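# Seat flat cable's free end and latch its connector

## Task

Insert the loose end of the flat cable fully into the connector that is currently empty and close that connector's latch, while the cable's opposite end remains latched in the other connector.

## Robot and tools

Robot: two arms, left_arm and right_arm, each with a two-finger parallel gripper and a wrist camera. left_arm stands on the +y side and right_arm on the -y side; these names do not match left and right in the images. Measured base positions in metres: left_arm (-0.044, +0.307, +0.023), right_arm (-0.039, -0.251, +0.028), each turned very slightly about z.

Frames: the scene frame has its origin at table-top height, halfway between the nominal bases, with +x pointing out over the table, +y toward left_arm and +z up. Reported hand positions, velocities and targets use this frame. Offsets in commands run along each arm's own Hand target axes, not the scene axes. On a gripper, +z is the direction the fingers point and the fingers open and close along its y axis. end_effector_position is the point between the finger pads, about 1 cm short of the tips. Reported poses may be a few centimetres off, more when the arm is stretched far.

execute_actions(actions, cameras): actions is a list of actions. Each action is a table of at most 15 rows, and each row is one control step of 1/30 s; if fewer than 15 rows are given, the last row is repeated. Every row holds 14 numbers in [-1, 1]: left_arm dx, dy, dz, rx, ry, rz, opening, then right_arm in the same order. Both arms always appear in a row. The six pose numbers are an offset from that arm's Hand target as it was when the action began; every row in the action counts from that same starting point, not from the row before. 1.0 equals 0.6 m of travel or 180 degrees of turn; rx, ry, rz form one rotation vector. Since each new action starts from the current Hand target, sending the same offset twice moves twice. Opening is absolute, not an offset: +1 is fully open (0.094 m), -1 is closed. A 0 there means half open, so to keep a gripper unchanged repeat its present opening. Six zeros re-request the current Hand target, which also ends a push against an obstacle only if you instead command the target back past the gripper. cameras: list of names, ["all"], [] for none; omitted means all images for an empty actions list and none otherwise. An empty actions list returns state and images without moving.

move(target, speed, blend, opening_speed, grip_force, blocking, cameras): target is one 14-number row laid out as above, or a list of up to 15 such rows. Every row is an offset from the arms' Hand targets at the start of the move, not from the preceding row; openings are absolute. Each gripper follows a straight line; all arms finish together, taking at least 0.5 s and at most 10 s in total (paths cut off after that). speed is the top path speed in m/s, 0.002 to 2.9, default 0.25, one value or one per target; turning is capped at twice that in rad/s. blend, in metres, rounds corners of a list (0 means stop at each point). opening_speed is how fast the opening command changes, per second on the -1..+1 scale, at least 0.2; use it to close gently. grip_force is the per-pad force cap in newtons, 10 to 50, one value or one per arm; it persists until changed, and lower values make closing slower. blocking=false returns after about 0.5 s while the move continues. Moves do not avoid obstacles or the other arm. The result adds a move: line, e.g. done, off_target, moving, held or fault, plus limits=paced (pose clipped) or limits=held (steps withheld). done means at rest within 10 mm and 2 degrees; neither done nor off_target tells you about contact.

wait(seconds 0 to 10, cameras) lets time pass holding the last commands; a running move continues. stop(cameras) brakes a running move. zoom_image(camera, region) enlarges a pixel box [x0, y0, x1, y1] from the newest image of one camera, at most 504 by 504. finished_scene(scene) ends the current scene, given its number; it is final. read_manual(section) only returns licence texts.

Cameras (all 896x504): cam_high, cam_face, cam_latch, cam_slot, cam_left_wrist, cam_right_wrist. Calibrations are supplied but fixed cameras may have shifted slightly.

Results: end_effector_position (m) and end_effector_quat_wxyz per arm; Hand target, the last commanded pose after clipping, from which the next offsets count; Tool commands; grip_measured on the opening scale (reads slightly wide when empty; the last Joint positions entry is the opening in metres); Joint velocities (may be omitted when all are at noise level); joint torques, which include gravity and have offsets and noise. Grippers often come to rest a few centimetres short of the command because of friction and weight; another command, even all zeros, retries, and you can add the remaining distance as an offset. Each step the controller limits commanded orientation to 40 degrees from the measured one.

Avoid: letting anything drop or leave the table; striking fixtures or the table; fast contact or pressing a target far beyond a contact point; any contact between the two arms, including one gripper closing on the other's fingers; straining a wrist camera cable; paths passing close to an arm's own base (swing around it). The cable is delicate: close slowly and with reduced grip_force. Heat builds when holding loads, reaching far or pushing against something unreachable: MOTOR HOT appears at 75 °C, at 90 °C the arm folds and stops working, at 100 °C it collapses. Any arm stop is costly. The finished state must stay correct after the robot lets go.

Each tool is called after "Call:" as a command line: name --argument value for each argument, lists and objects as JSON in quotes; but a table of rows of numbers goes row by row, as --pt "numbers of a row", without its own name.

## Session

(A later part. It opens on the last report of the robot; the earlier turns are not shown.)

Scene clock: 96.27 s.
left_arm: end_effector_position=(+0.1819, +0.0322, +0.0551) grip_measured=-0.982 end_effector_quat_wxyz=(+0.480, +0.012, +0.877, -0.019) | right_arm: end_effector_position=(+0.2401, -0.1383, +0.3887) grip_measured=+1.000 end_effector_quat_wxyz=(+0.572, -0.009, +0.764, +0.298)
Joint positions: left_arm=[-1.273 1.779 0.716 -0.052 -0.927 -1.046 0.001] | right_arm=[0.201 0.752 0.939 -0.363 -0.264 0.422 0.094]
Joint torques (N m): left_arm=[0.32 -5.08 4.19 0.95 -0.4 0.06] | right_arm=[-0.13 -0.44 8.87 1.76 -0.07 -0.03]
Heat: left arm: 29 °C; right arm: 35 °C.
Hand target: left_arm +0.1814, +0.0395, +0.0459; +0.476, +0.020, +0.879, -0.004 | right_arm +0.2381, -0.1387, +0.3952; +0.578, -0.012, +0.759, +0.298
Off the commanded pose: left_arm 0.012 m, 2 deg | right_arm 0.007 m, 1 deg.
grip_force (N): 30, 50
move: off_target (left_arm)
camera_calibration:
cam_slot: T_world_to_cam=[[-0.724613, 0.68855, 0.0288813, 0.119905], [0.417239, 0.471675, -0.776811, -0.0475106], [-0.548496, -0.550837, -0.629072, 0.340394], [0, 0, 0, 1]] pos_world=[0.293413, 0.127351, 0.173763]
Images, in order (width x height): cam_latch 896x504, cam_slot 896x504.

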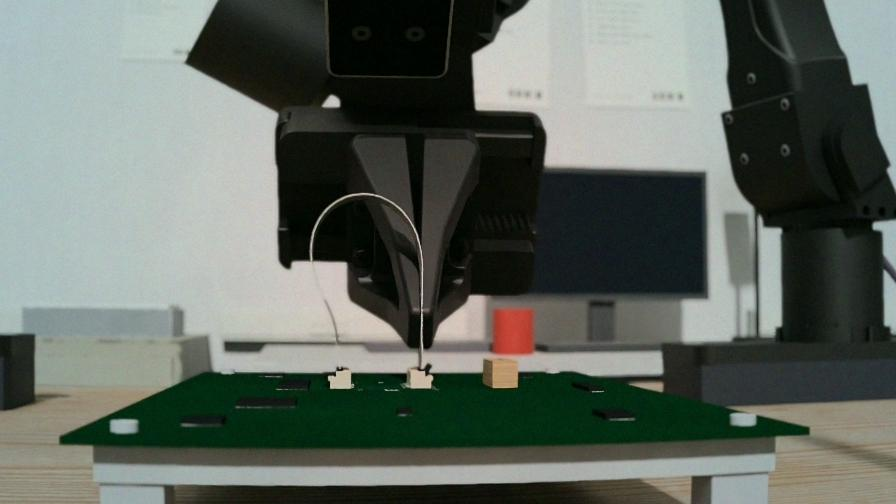

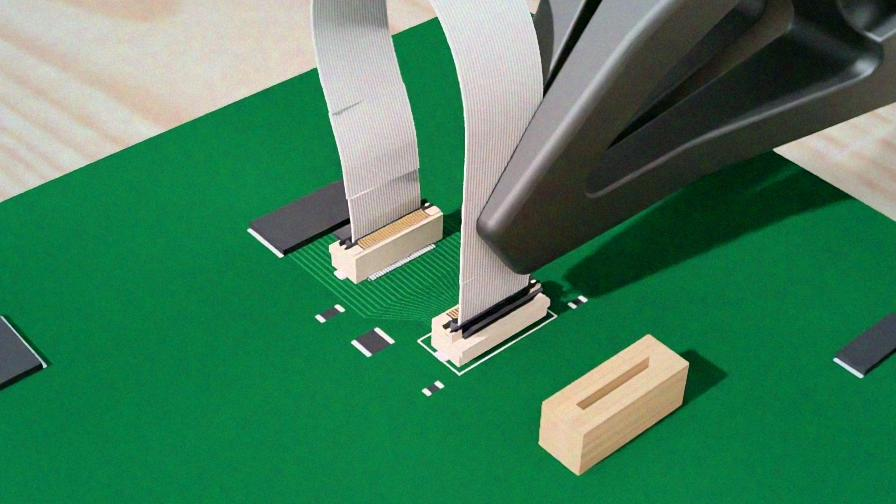

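Call:
move --target '[0.0040,-0.0008,0.0028,0,0,0,-1,0,0,0,0,0,0,1]' --speed 0.02 --cameras '["cam_latch","cam_slot"]'

Call:
zoom_image --camera "cam_slot" --region '[425, 230, 565, 370]'

Call:
zoom_image --camera "cam_latch" --region '[380, 320, 460, 400]'

Scene clock: 97.60 s.
left_arm: end_effector_position=(+0.1821, +0.0323, +0.0549) grip_measured=-0.982 end_effector_quat_wxyz=(+0.482, +0.012, +0.876, -0.018) | right_arm: end_effector_position=(+0.2401, -0.1383, +0.3887) grip_measured=+1.000 end_effector_quat_wxyz=(+0.572, -0.009, +0.764, +0.298)
Joint positions: left_arm=[-1.274 1.782 0.716 -0.049 -0.932 -1.046 0.001] | right_arm=[0.201 0.752 0.939 -0.363 -0.264 0.422 0.094]
Joint torques (N m): left_arm=[0.39 -4.53 3.97 1.02 -0.36 0.04] | right_arm=[-0.12 -0.47 8.85 1.76 -0.05 -0.04]
Heat: left arm: 29 °C; right arm: 35 °C.
Hand target: left_arm +0.1814, +0.0391, +0.0430; +0.476, +0.020, +0.879, -0.004 | right_arm +0.2381, -0.1387, +0.3952; +0.578, -0.012, +0.759, +0.298
Off the commanded pose: left_arm 0.014 m, 2 deg | right_arm 0.007 m, 1 deg.
grip_force (N): 30, 50
move: off_target (left_arm)
camera_calibration:
cam_slot: T_world_to_cam=[[-0.724613, 0.68855, 0.0288813, 0.119905], [0.417239, 0.471675, -0.776811, -0.0475106], [-0.548496, -0.550837, -0.629072, 0.340394], [0, 0, 0, 1]] pos_world=[0.293413, 0.127351, 0.173763]
Images, in order (width x height): cam_latch 896x504, cam_slot 896x504.

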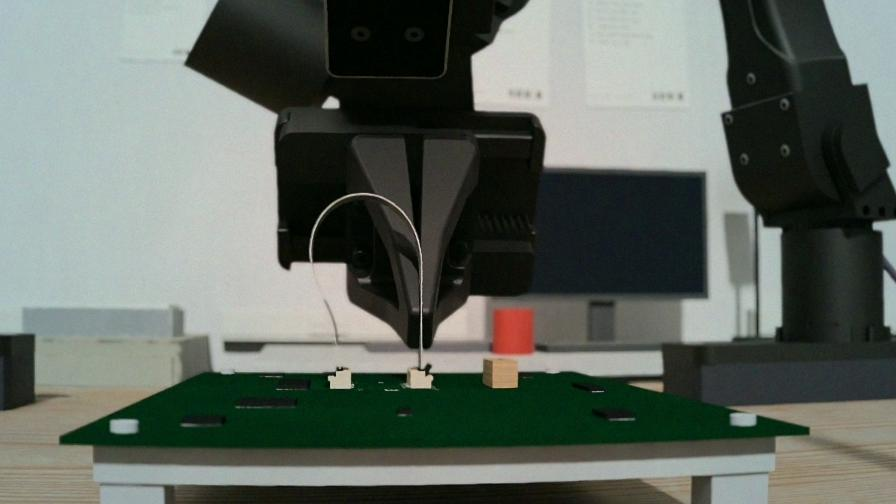

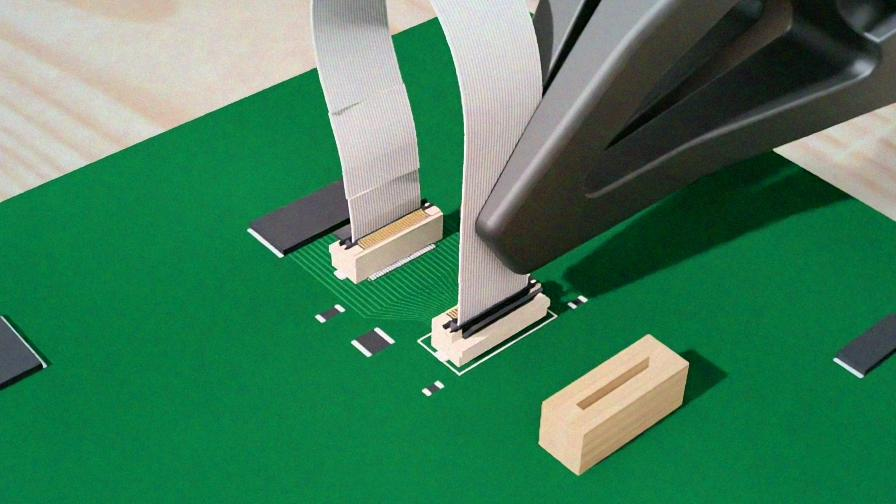

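Scaled by 3.600 from the camera's 896x504 image, which has a finer 1280x720 frame.

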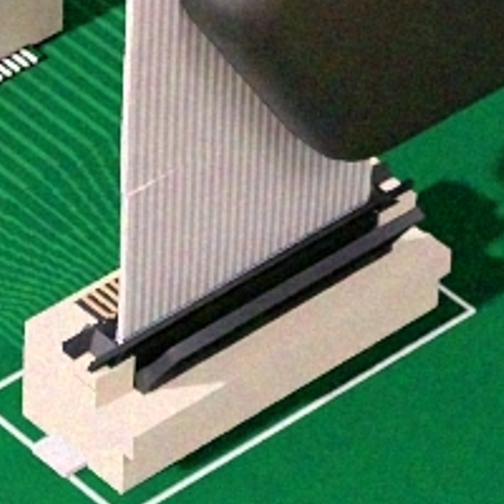

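Scaled by 6.300 from the camera's 896x504 image, which has a finer 1280x720 frame.

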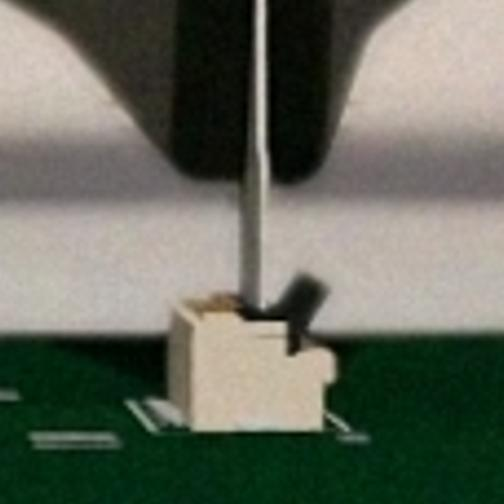

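Call:
move --target '[-0.0098,-0.0002,-0.0064,0,0,0,-0.90,0,0,0,0,0,0,1]' --speed 0.03 --opening_speed 0.3 --cameras '["cam_latch","cam_slot"]'

Call:
zoom_image --camera "cam_latch" --region '[380, 320, 460, 400]'

Call:
zoom_image --camera "cam_slot" --region '[425, 230, 565, 370]'

Scene clock: 99.50 s.
left_arm: end_effector_position=(+0.1801, +0.0328, +0.0506) grip_measured=-0.903 end_effector_quat_wxyz=(+0.473, +0.018, +0.881, -0.015) | right_arm: end_effector_position=(+0.2401, -0.1383, +0.3887) grip_measured=+1.000 end_effector_quat_wxyz=(+0.572, -0.009, +0.764, +0.298)
Joint positions: left_arm=[-1.274 1.786 0.716 -0.059 -0.915 -1.046 0.005] | right_arm=[0.201 0.752 0.939 -0.363 -0.264 0.422 0.094]
Joint torques (N m): left_arm=[0.36 -6.46 4.86 0.8 -0.53 0.05] | right_arm=[-0.13 -0.49 8.85 1.77 -0.07 -0.04]
Heat: left arm: 29 °C; right arm: 35 °C.
Hand target: left_arm +0.1814, +0.0388, +0.0500; +0.476, +0.020, +0.879, -0.004 | right_arm +0.2381, -0.1387, +0.3952; +0.578, -0.012, +0.759, +0.298
Off the commanded pose: left_arm 0.006 m, 1 deg | right_arm 0.007 m, 1 deg.
grip_force (N): 30, 50
move: done
camera_calibration:
cam_slot: T_world_to_cam=[[-0.724613, 0.68855, 0.0288813, 0.119905], [0.417239, 0.471675, -0.776811, -0.0475106], [-0.548496, -0.550837, -0.629072, 0.340394], [0, 0, 0, 1]] pos_world=[0.293413, 0.127351, 0.173763]
Images, in order (width x height): cam_latch 896x504, cam_slot 896x504.

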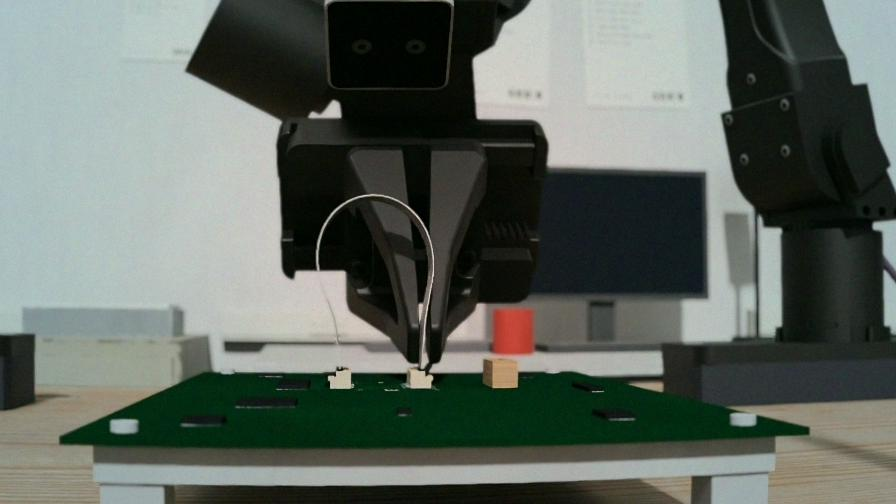

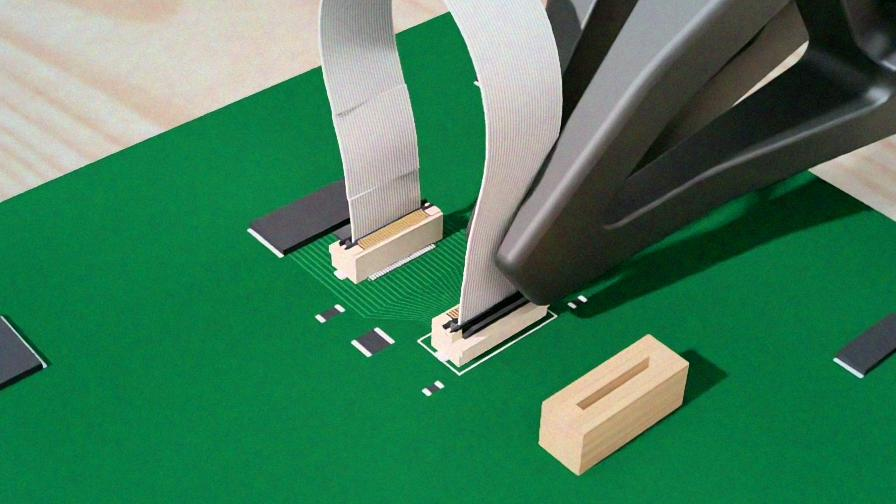

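Scaled by 6.300 from the camera's 896x504 image, which has a finer 1280x720 frame.

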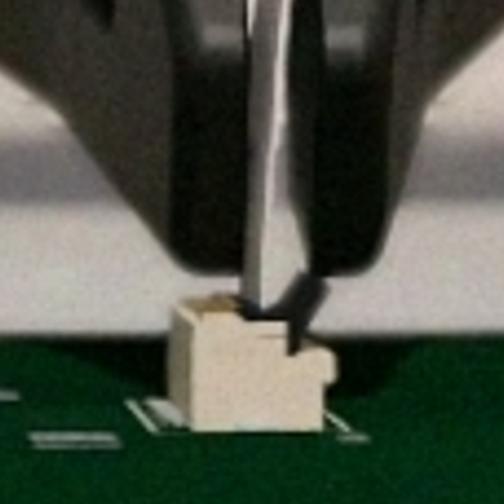

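Scaled by 3.600 from the camera's 896x504 image, which has a finer 1280x720 frame.

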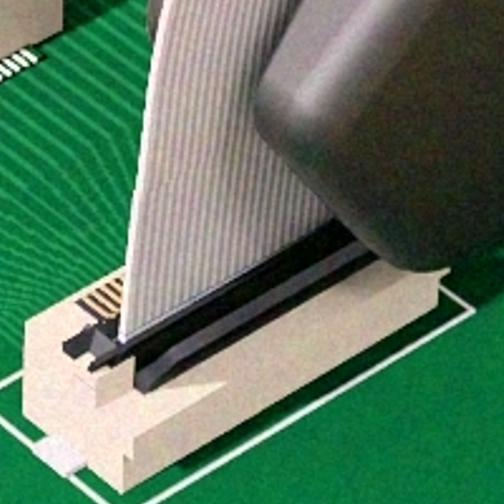

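Call:
move --target '[0.0070,-0.0001,0.0046,0,0,0,-0.90,0,0,0,0,0,0,1]' --speed 0.02 --cameras '["cam_latch","cam_slot"]'

Call:
zoom_image --camera "cam_latch" --region '[380, 320, 460, 400]'

Call:
zoom_image --camera "cam_slot" --region '[425, 230, 565, 370]'

Scene clock: 101.33 s.
left_arm: end_effector_position=(+0.1801, +0.0329, +0.0496) grip_measured=-0.903 end_effector_quat_wxyz=(+0.473, +0.018, +0.881, -0.015) | right_arm: end_effector_position=(+0.2401, -0.1383, +0.3887) grip_measured=+1.000 end_effector_quat_wxyz=(+0.572, -0.009, +0.764, +0.298)
Joint positions: left_arm=[-1.274 1.79 0.716 -0.057 -0.915 -1.046 0.005] | right_arm=[0.201 0.752 0.939 -0.363 -0.264 0.422 0.094]
Joint torques (N m): left_arm=[0.4 -5.49 4.34 1.02 -0.51 0.05] | right_arm=[-0.09 -0.47 8.83 1.76 -0.06 -0.04]
Heat: left arm: 29 °C; right arm: 35 °C.
Hand target: left_arm +0.1814, +0.0389, +0.0450; +0.476, +0.020, +0.879, -0.004 | right_arm +0.2381, -0.1387, +0.3952; +0.578, -0.012, +0.759, +0.298
Off the commanded pose: left_arm 0.008 m, 1 deg | right_arm 0.007 m, 1 deg.
grip_force (N): 30, 50
move: done
camera_calibration:
cam_slot: T_world_to_cam=[[-0.724613, 0.68855, 0.0288813, 0.119905], [0.417239, 0.471675, -0.776811, -0.0475106], [-0.548496, -0.550837, -0.629072, 0.340394], [0, 0, 0, 1]] pos_world=[0.293413, 0.127351, 0.173763]
Images, in order (width x height): cam_latch 896x504, cam_slot 896x504.

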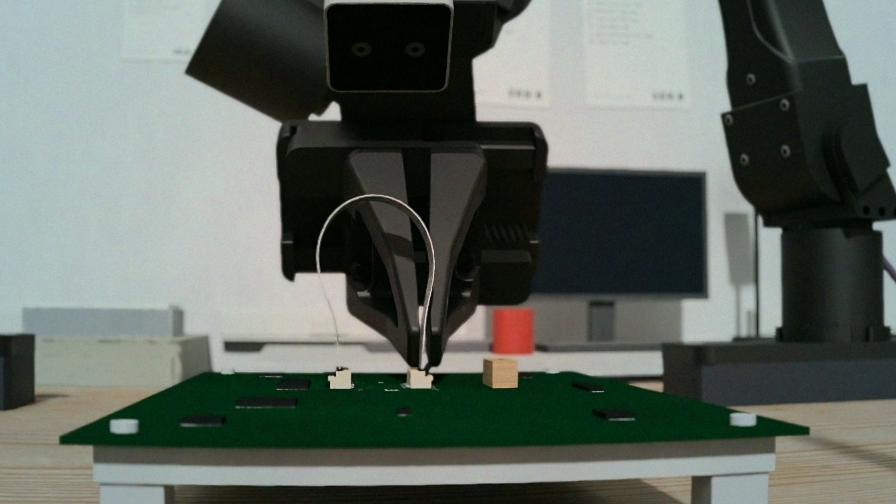

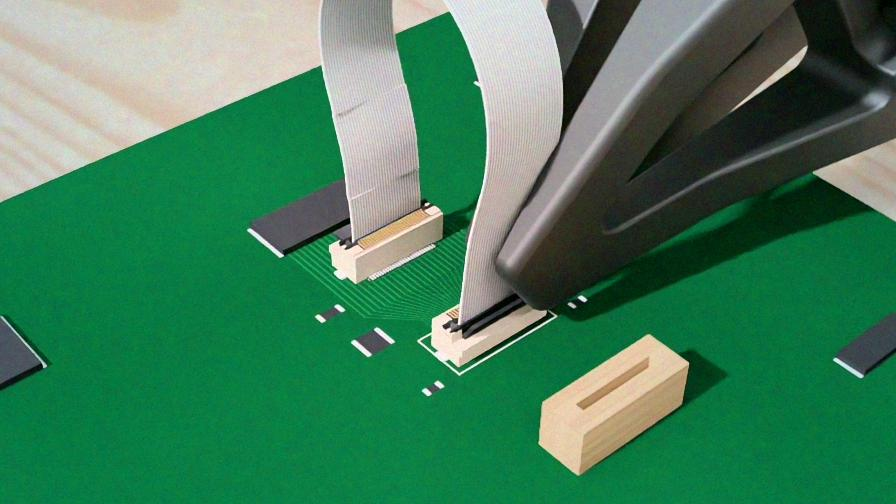

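Scaled by 6.300 from the camera's 896x504 image, which has a finer 1280x720 frame.

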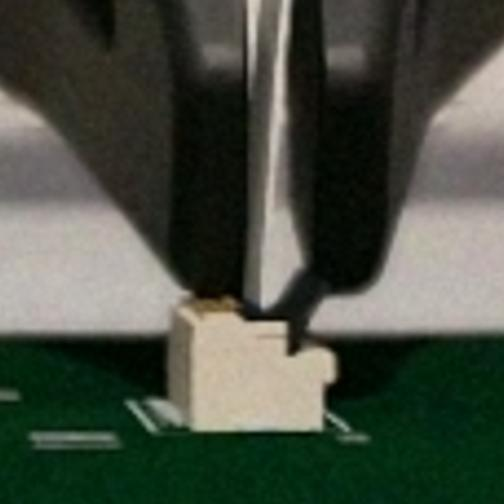

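Scaled by 3.600 from the camera's 896x504 image, which has a finer 1280x720 frame.

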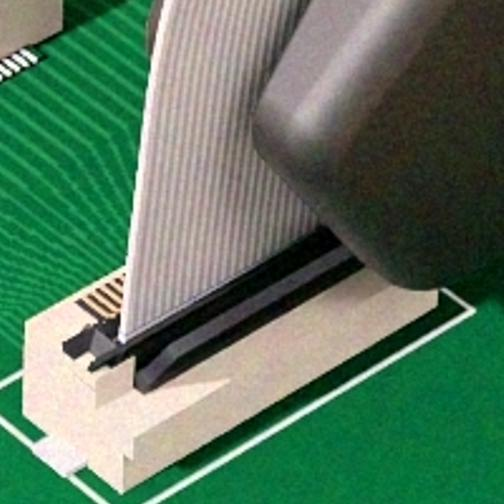

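Call:
move --pt "-0.0378 -0.0052 -0.0243 0 0 0 -0.90 0 0 0 0 0 0 1" --pt "-0.0378 -0.0052 -0.0243 0 0 0 -0.95 0 0 0 0 0 0 1" --pt "-0.0062 -0.0055 -0.0045 0 0 0 -0.95 0 0 0 0 0 0 1" --speed '[0.05,0.05,0.04]' --cameras '["cam_latch","cam_slot"]'

Call:
zoom_image --camera "cam_latch" --region '[380, 320, 460, 400]'

Call:
zoom_image --camera "cam_slot" --region '[425, 230, 565, 370]'

Scene clock: 106.70 s.
left_arm: end_effector_position=(+0.1772, +0.0353, +0.0543) grip_measured=-0.947 end_effector_quat_wxyz=(+0.471, +0.029, +0.882, -0.002) | right_arm: end_effector_position=(+0.2401, -0.1383, +0.3887) grip_measured=+1.000 end_effector_quat_wxyz=(+0.572, -0.009, +0.764, +0.298)
Joint positions: left_arm=[-1.282 1.773 0.73 -0.122 -0.92 -1.044 0.003] | right_arm=[0.201 0.752 0.939 -0.363 -0.264 0.422 0.094]
Joint torques (N m): left_arm=[0.72 -4.55 5.03 1.32 -0.5 -0.05] | right_arm=[-0.13 -0.47 8.81 1.76 -0.06 -0.04]
Heat: left arm: 29 °C; right arm: 35 °C.
Hand target: left_arm +0.1811, +0.0355, +0.0495; +0.476, +0.020, +0.879, -0.004 | right_arm +0.2381, -0.1387, +0.3952; +0.578, -0.012, +0.759, +0.298
Off the commanded pose: left_arm 0.006 m, 1 deg | right_arm 0.007 m, 1 deg.
grip_force (N): 30, 50
move: done; target 2's new opening was sent with left_arm's hand 0.018 m and 2 deg from that target
camera_calibration:
cam_slot: T_world_to_cam=[[-0.724613, 0.68855, 0.0288813, 0.119905], [0.417239, 0.471675, -0.776811, -0.0475106], [-0.548496, -0.550837, -0.629072, 0.340394], [0, 0, 0, 1]] pos_world=[0.293413, 0.127351, 0.173763]
Images, in order (width x height): cam_latch 896x504, cam_slot 896x504.

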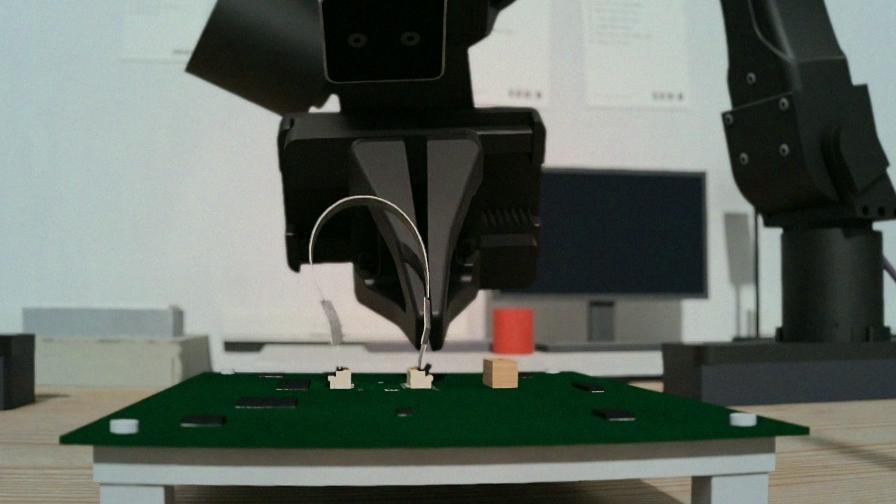

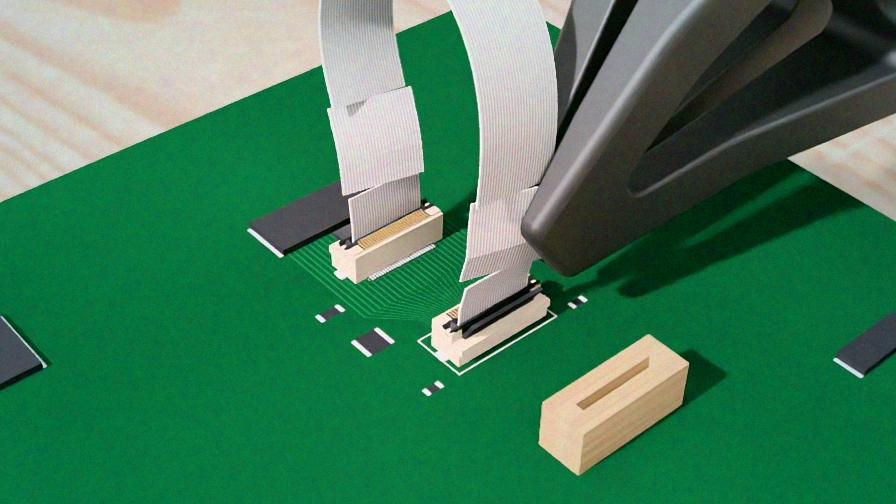

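Scaled by 6.300 from the camera's 896x504 image, which has a finer 1280x720 frame.

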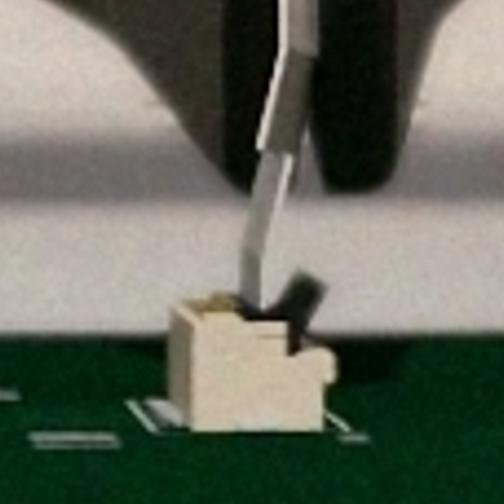

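Scaled by 3.600 from the camera's 896x504 image, which has a finer 1280x720 frame.

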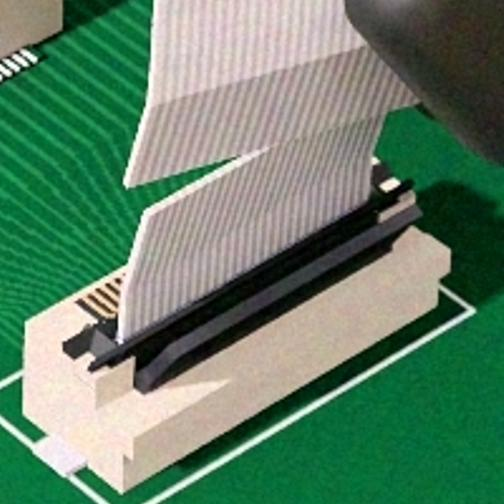

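Call:
move --target '[0,0,0,0,0,0,-0.75,0,0,0,0,0,0,1]' --speed 0.03 --opening_speed 0.5 --cameras '["cam_latch","cam_slot"]'

Call:
zoom_image --camera "cam_latch" --region '[380, 320, 460, 400]'

Call:
zoom_image --camera "cam_slot" --region '[425, 230, 565, 370]'

Scene clock: 108.33 s.
left_arm: end_effector_position=(+0.1788, +0.0326, +0.0510) grip_measured=-0.753 end_effector_quat_wxyz=(+0.471, +0.025, +0.882, -0.007) | right_arm: end_effector_position=(+0.2401, -0.1383, +0.3887) grip_measured=+1.000 end_effector_quat_wxyz=(+0.572, -0.009, +0.764, +0.298)
Joint positions: left_arm=[-1.278 1.788 0.73 -0.093 -0.915 -1.044 0.012] | right_arm=[0.201 0.752 0.939 -0.363 -0.264 0.422 0.094]
Joint torques (N m): left_arm=[0.31 -5.75 4.93 1.04 -0.54 -0.02] | right_arm=[-0.1 -0.47 8.81 1.75 -0.05 -0.04]
Heat: left arm: 29 °C; right arm: 35 °C.
Hand target: left_arm +0.1811, +0.0355, +0.0495; +0.476, +0.020, +0.879, -0.004 | right_arm +0.2381, -0.1387, +0.3952; +0.578, -0.012, +0.759, +0.298
Off the commanded pose: left_arm 0.004 m, 1 deg | right_arm 0.007 m, 1 deg.
grip_force (N): 30, 50
move: done
camera_calibration:
cam_slot: T_world_to_cam=[[-0.724613, 0.68855, 0.0288813, 0.119905], [0.417239, 0.471675, -0.776811, -0.0475106], [-0.548496, -0.550837, -0.629072, 0.340394], [0, 0, 0, 1]] pos_world=[0.293413, 0.127351, 0.173763]
Images, in order (width x height): cam_latch 896x504, cam_slot 896x504.

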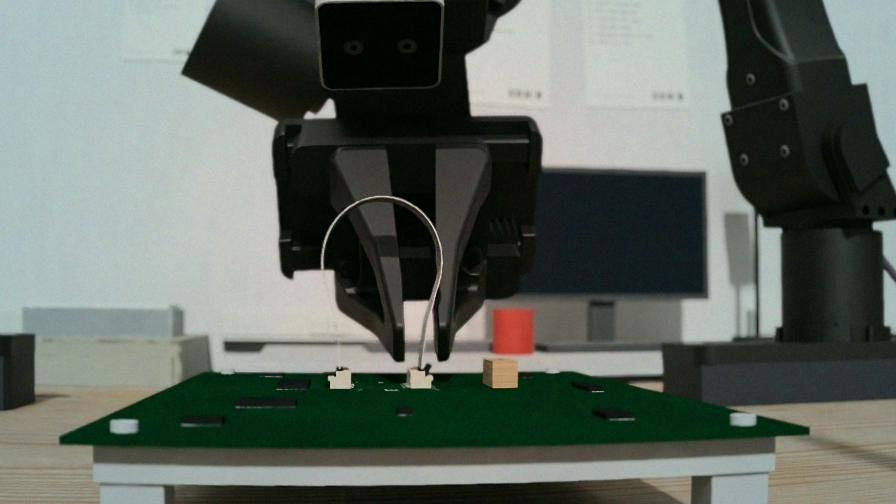

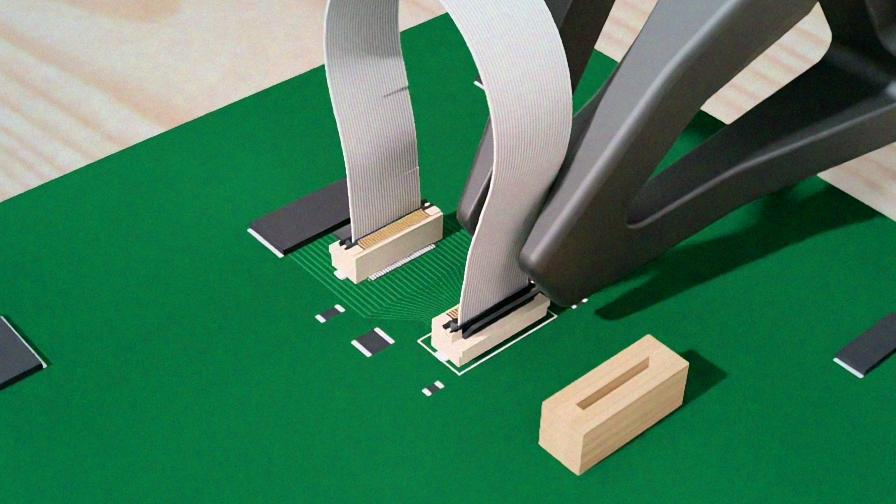

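Scaled by 6.300 from the camera's 896x504 image, which has a finer 1280x720 frame.

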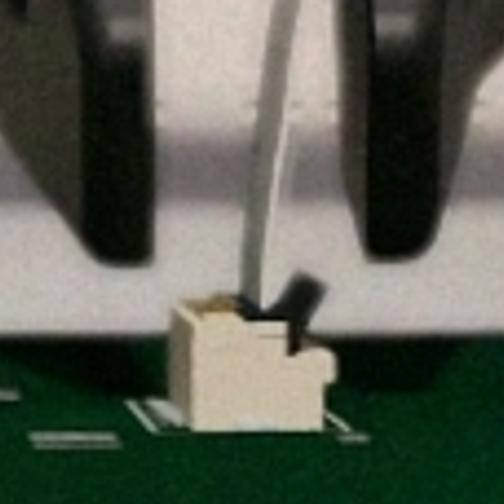

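Scaled by 3.600 from the camera's 896x504 image, which has a finer 1280x720 frame.

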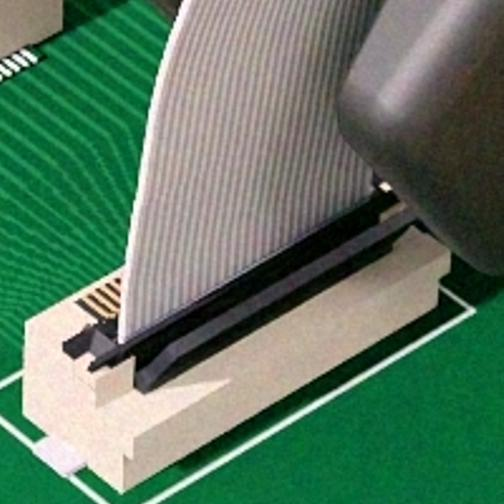

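Call:
move --target '[0,0,0,0,0,0,-0.905,0,0,0,0,0,0,1]' --speed 0.03 --opening_speed 0.3 --cameras '["cam_latch"]'

Call:
zoom_image --camera "cam_latch" --region '[380, 320, 460, 400]'

Scene clock: 110.17 s.
left_arm: end_effector_position=(+0.1788, +0.0325, +0.0511) grip_measured=-0.902 end_effector_quat_wxyz=(+0.471, +0.025, +0.882, -0.007) | right_arm: end_effector_position=(+0.2401, -0.1383, +0.3887) grip_measured=+1.000 end_effector_quat_wxyz=(+0.572, -0.009, +0.764, +0.298)
Joint positions: left_arm=[-1.278 1.788 0.73 -0.092 -0.915 -1.044 0.005] | right_arm=[0.201 0.752 0.939 -0.363 -0.264 0.422 0.094]
Joint torques (N m): left_arm=[0.38 -5.75 4.94 1.03 -0.53 -0.03] | right_arm=[-0.12 -0.5 8.83 1.76 -0.07 -0.04]
Heat: left arm: 29 °C; right arm: 35 °C.
Hand target: left_arm +0.1811, +0.0356, +0.0495; +0.476, +0.020, +0.879, -0.004 | right_arm +0.2381, -0.1387, +0.3952; +0.578, -0.012, +0.759, +0.298
Off the commanded pose: left_arm 0.004 m, 1 deg | right_arm 0.007 m, 1 deg.
grip_force (N): 30, 50
move: done
Images, in order (width x height): cam_latch 896x504.

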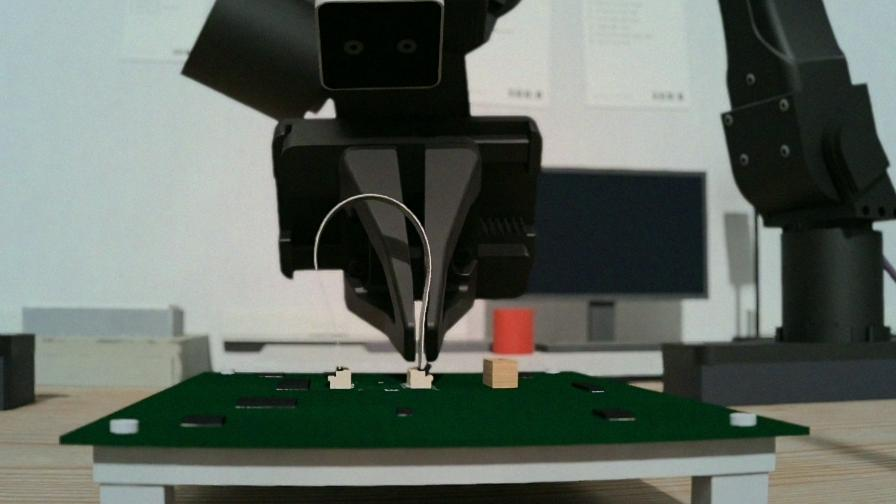

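Scaled by 6.300 from the camera's 896x504 image, which has a finer 1280x720 frame.

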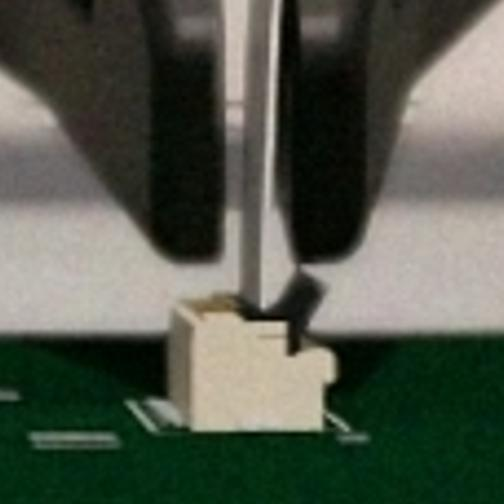

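Call:
move --target '[0.0024,-0.0001,0.0016,0,0,0,-0.925,0,0,0,0,0,0,1]' --speed 0.01 --opening_speed 0.3 --cameras '["cam_latch"]'

Call:
zoom_image --camera "cam_latch" --region '[380, 320, 460, 400]'

Scene clock: 111.47 s.
left_arm: end_effector_position=(+0.1790, +0.0319, +0.0508) grip_measured=-0.922 end_effector_quat_wxyz=(+0.471, +0.024, +0.882, -0.009) | right_arm: end_effector_position=(+0.2401, -0.1383, +0.3887) grip_measured=+1.000 end_effector_quat_wxyz=(+0.572, -0.009, +0.764, +0.298)
Joint positions: left_arm=[-1.278 1.79 0.73 -0.087 -0.916 -1.044 0.004] | right_arm=[0.201 0.752 0.939 -0.363 -0.264 0.422 0.094]
Joint torques (N m): left_arm=[0.34 -5.5 4.71 1.07 -0.53 -0.03] | right_arm=[-0.08 -0.49 8.83 1.76 -0.06 -0.04]
Heat: left arm: 29 °C; right arm: 35 °C.
Hand target: left_arm +0.1811, +0.0355, +0.0478; +0.476, +0.020, +0.879, -0.004 | right_arm +0.2381, -0.1387, +0.3952; +0.578, -0.012, +0.759, +0.298
Off the commanded pose: left_arm 0.005 m, 1 deg | right_arm 0.007 m, 1 deg.
grip_force (N): 30, 50
move: done
Images, in order (width x height): cam_latch 896x504.

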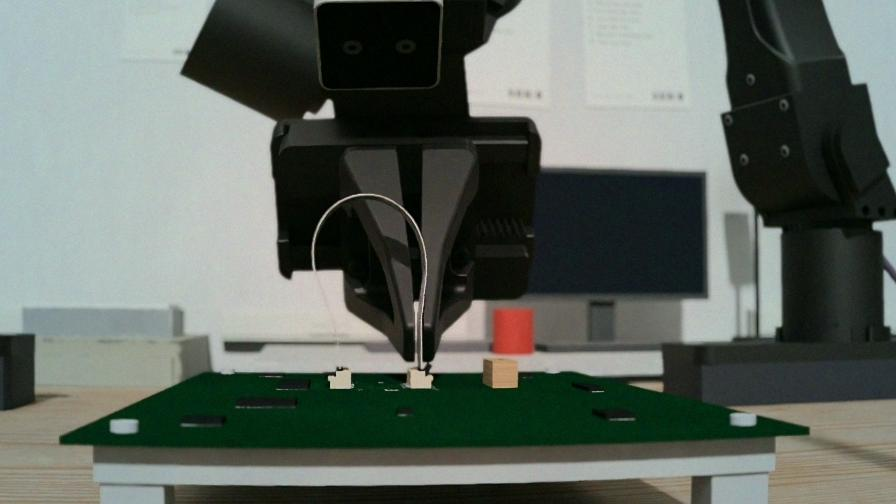

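Scaled by 6.300 from the camera's 896x504 image, which has a finer 1280x720 frame.

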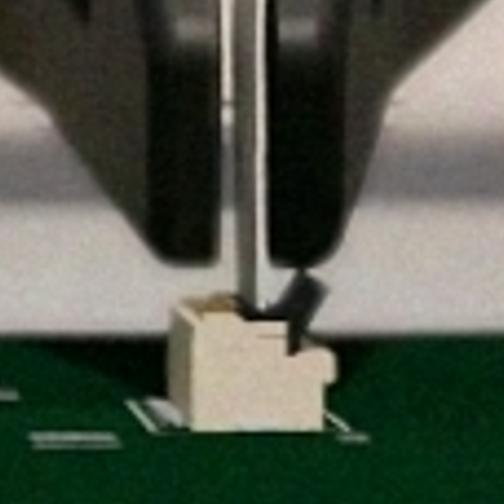

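Call:
move --target '[0.0035,0,0.0023,0,0,0,-0.925,0,0,0,0,0,0,1]' --speed 0.01

Call:
move --target '[0.0014,0,0.0009,0,0,0,-0.85,0,0,0,0,0,0,1]' --speed 0.01 --opening_speed 0.2 --cameras '["cam_latch","cam_slot"]'

Call:
zoom_image --camera "cam_latch" --region '[380, 320, 460, 400]'

Call:
zoom_image --camera "cam_slot" --region '[425, 230, 565, 370]'

Scene clock: 113.20 s.
left_arm: end_effector_position=(+0.1798, +0.0304, +0.0503) grip_measured=-0.922 end_effector_quat_wxyz=(+0.474, +0.022, +0.880, -0.011) | right_arm: end_effector_position=(+0.2401, -0.1383, +0.3887) grip_measured=+1.000 end_effector_quat_wxyz=(+0.572, -0.009, +0.764, +0.298)
Joint positions: left_arm=[-1.278 1.798 0.73 -0.071 -0.92 -1.044 0.004] | right_arm=[0.201 0.752 0.939 -0.363 -0.264 0.422 0.094]
Joint torques (N m): left_arm=[0.36 -5.49 4.44 1.04 -0.5 -0.02] | right_arm=[-0.1 -0.46 8.8 1.76 -0.07 -0.04]
Heat: left arm: 29 °C; right arm: 35 °C.
Hand target: left_arm +0.1811, +0.0355, +0.0453; +0.476, +0.020, +0.879, -0.004 | right_arm +0.2381, -0.1387, +0.3952; +0.578, -0.012, +0.759, +0.298
Off the commanded pose: left_arm 0.007 m, 1 deg | right_arm 0.007 m, 1 deg.
grip_force (N): 30, 50
move: done

Scene clock: 113.90 s.
left_arm: end_effector_position=(+0.1799, +0.0289, +0.0502) grip_measured=-0.853 end_effector_quat_wxyz=(+0.474, +0.020, +0.880, -0.015) | right_arm: end_effector_position=(+0.2401, -0.1383, +0.3887) grip_measured=+1.000 end_effector_quat_wxyz=(+0.572, -0.009, +0.764, +0.298)
Joint positions: left_arm=[-1.278 1.799 0.73 -0.062 -0.916 -1.044 0.007] | right_arm=[0.201 0.752 0.939 -0.363 -0.264 0.422 0.094]
Joint torques (N m): left_arm=[0.36 -5.42 4.31 1 -0.53 -0.02] | right_arm=[-0.1 -0.49 8.81 1.76 -0.06 -0.04]
Heat: left arm: 29 °C; right arm: 35 °C.
Hand target: left_arm +0.1811, +0.0355, +0.0443; +0.476, +0.020, +0.879, -0.004 | right_arm +0.2381, -0.1387, +0.3952; +0.578, -0.012, +0.759, +0.298
Off the commanded pose: left_arm 0.009 m, 1 deg | right_arm 0.007 m, 1 deg.
grip_force (N): 30, 50
move: done
camera_calibration:
cam_slot: T_world_to_cam=[[-0.724613, 0.68855, 0.0288813, 0.119905], [0.417239, 0.471675, -0.776811, -0.0475106], [-0.548496, -0.550837, -0.629072, 0.340394], [0, 0, 0, 1]] pos_world=[0.293413, 0.127351, 0.173763]
Images, in order (width x height): cam_latch 896x504, cam_slot 896x504.

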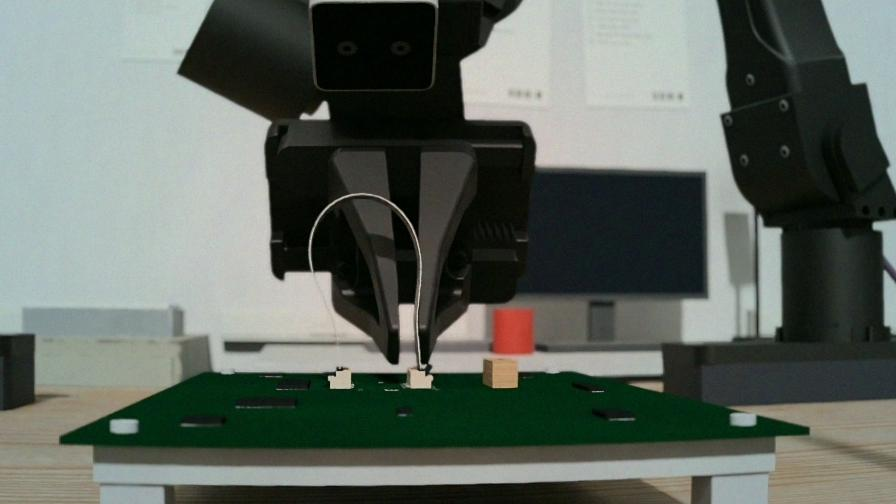

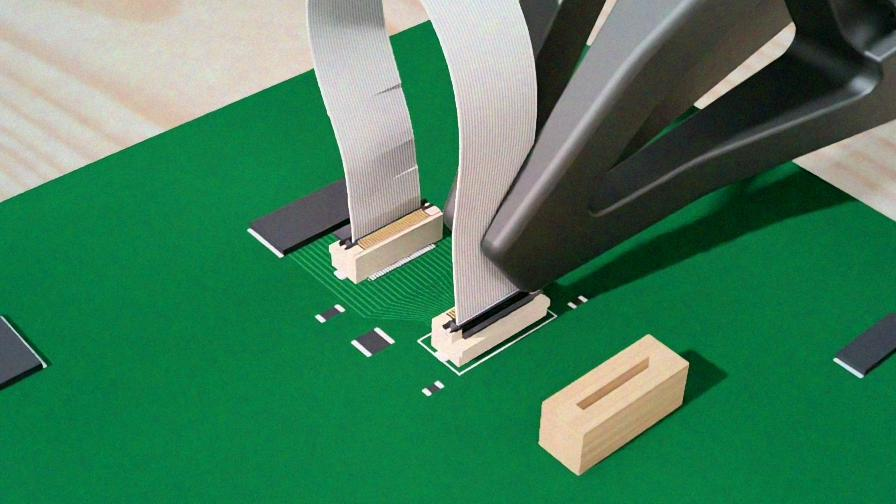

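Scaled by 6.300 from the camera's 896x504 image, which has a finer 1280x720 frame.

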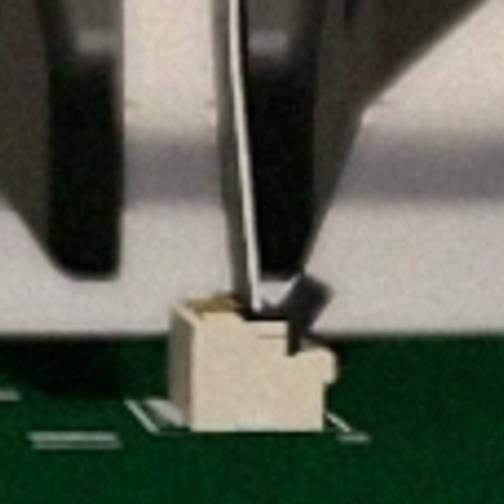

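Scaled by 3.600 from the camera's 896x504 image, which has a finer 1280x720 frame.

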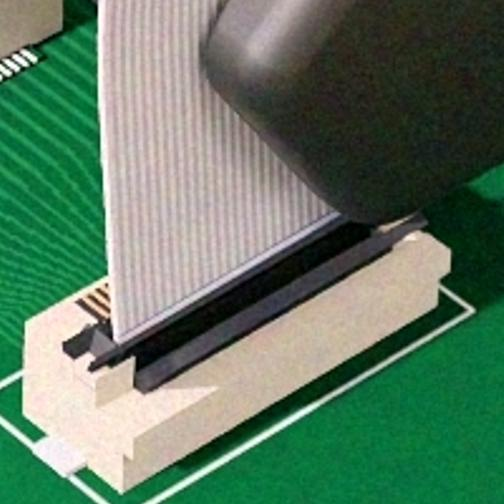

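Call:
move --target '[0,0,0,0,0,0,-0.75,0,0,0,0,0,0,1]' --speed 0.01 --opening_speed 0.25 --cameras '["cam_latch","cam_slot"]'

Call:
zoom_image --camera "cam_latch" --region '[380, 320, 460, 400]'

Call:
zoom_image --camera "cam_slot" --region '[425, 230, 565, 370]'

Scene clock: 115.07 s.
left_arm: end_effector_position=(+0.1799, +0.0270, +0.0504) grip_measured=-0.753 end_effector_quat_wxyz=(+0.473, +0.019, +0.881, -0.020) | right_arm: end_effector_position=(+0.2401, -0.1383, +0.3887) grip_measured=+1.000 end_effector_quat_wxyz=(+0.572, -0.009, +0.764, +0.298)
Joint positions: left_arm=[-1.278 1.799 0.73 -0.053 -0.912 -1.044 0.012] | right_arm=[0.201 0.752 0.939 -0.363 -0.264 0.422 0.094]
Joint torques (N m): left_arm=[0.4 -5.35 4.29 0.91 -0.57 -0.03] | right_arm=[-0.14 -0.5 8.8 1.76 -0.05 -0.05]
Heat: left arm: 29 °C; right arm: 35 °C.
Hand target: left_arm +0.1811, +0.0355, +0.0443; +0.476, +0.020, +0.879, -0.004 | right_arm +0.2381, -0.1387, +0.3952; +0.578, -0.012, +0.759, +0.298
Off the commanded pose: left_arm 0.011 m, 2 deg | right_arm 0.007 m, 1 deg.
grip_force (N): 30, 50
move: off_target (left_arm)
camera_calibration:
cam_slot: T_world_to_cam=[[-0.724613, 0.68855, 0.0288813, 0.119905], [0.417239, 0.471675, -0.776811, -0.0475106], [-0.548496, -0.550837, -0.629072, 0.340394], [0, 0, 0, 1]] pos_world=[0.293413, 0.127351, 0.173763]
Images, in order (width x height): cam_latch 896x504, cam_slot 896x504.

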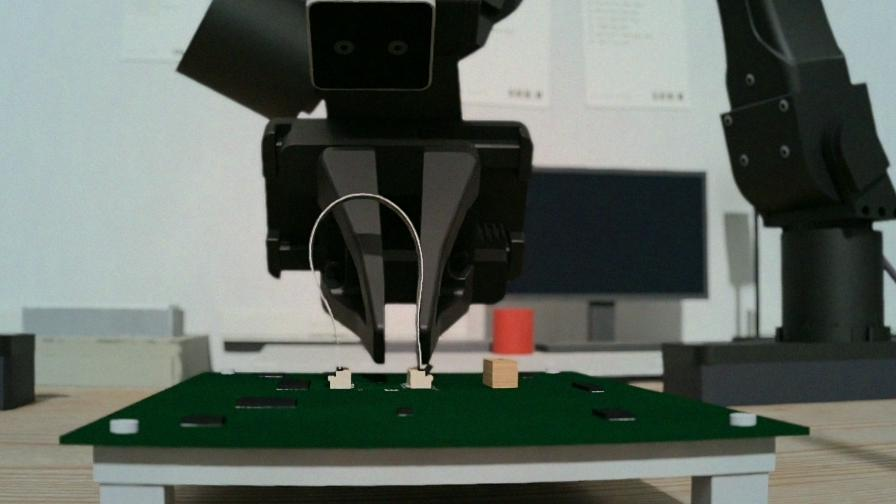

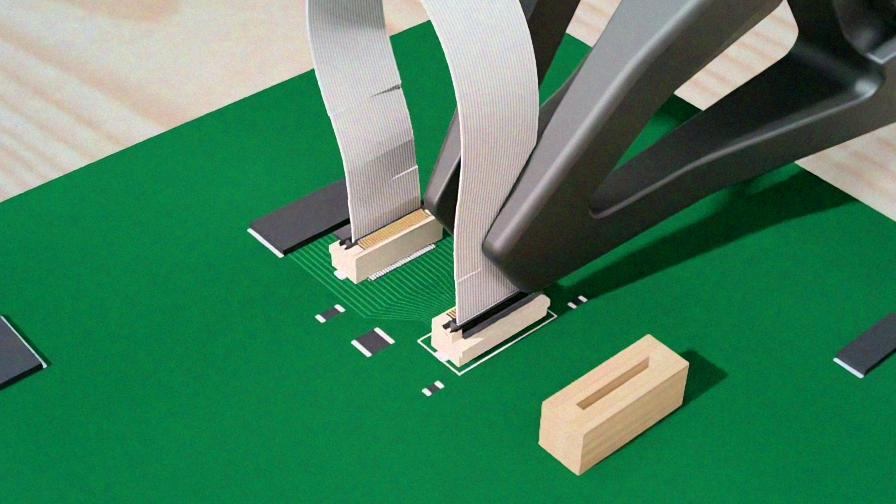

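Scaled by 6.300 from the camera's 896x504 image, which has a finer 1280x720 frame.

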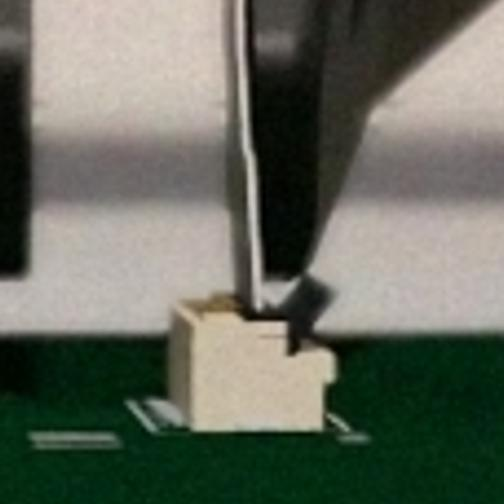

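Scaled by 3.600 from the camera's 896x504 image, which has a finer 1280x720 frame.

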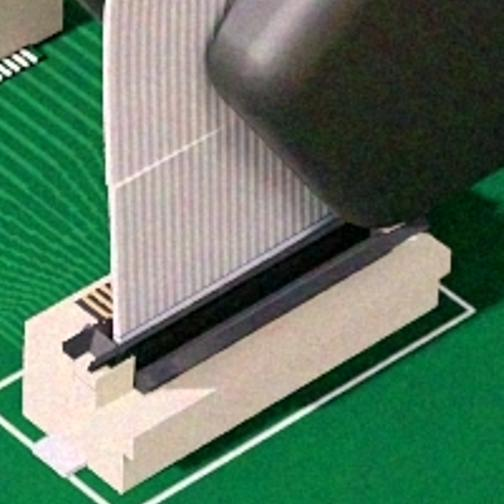

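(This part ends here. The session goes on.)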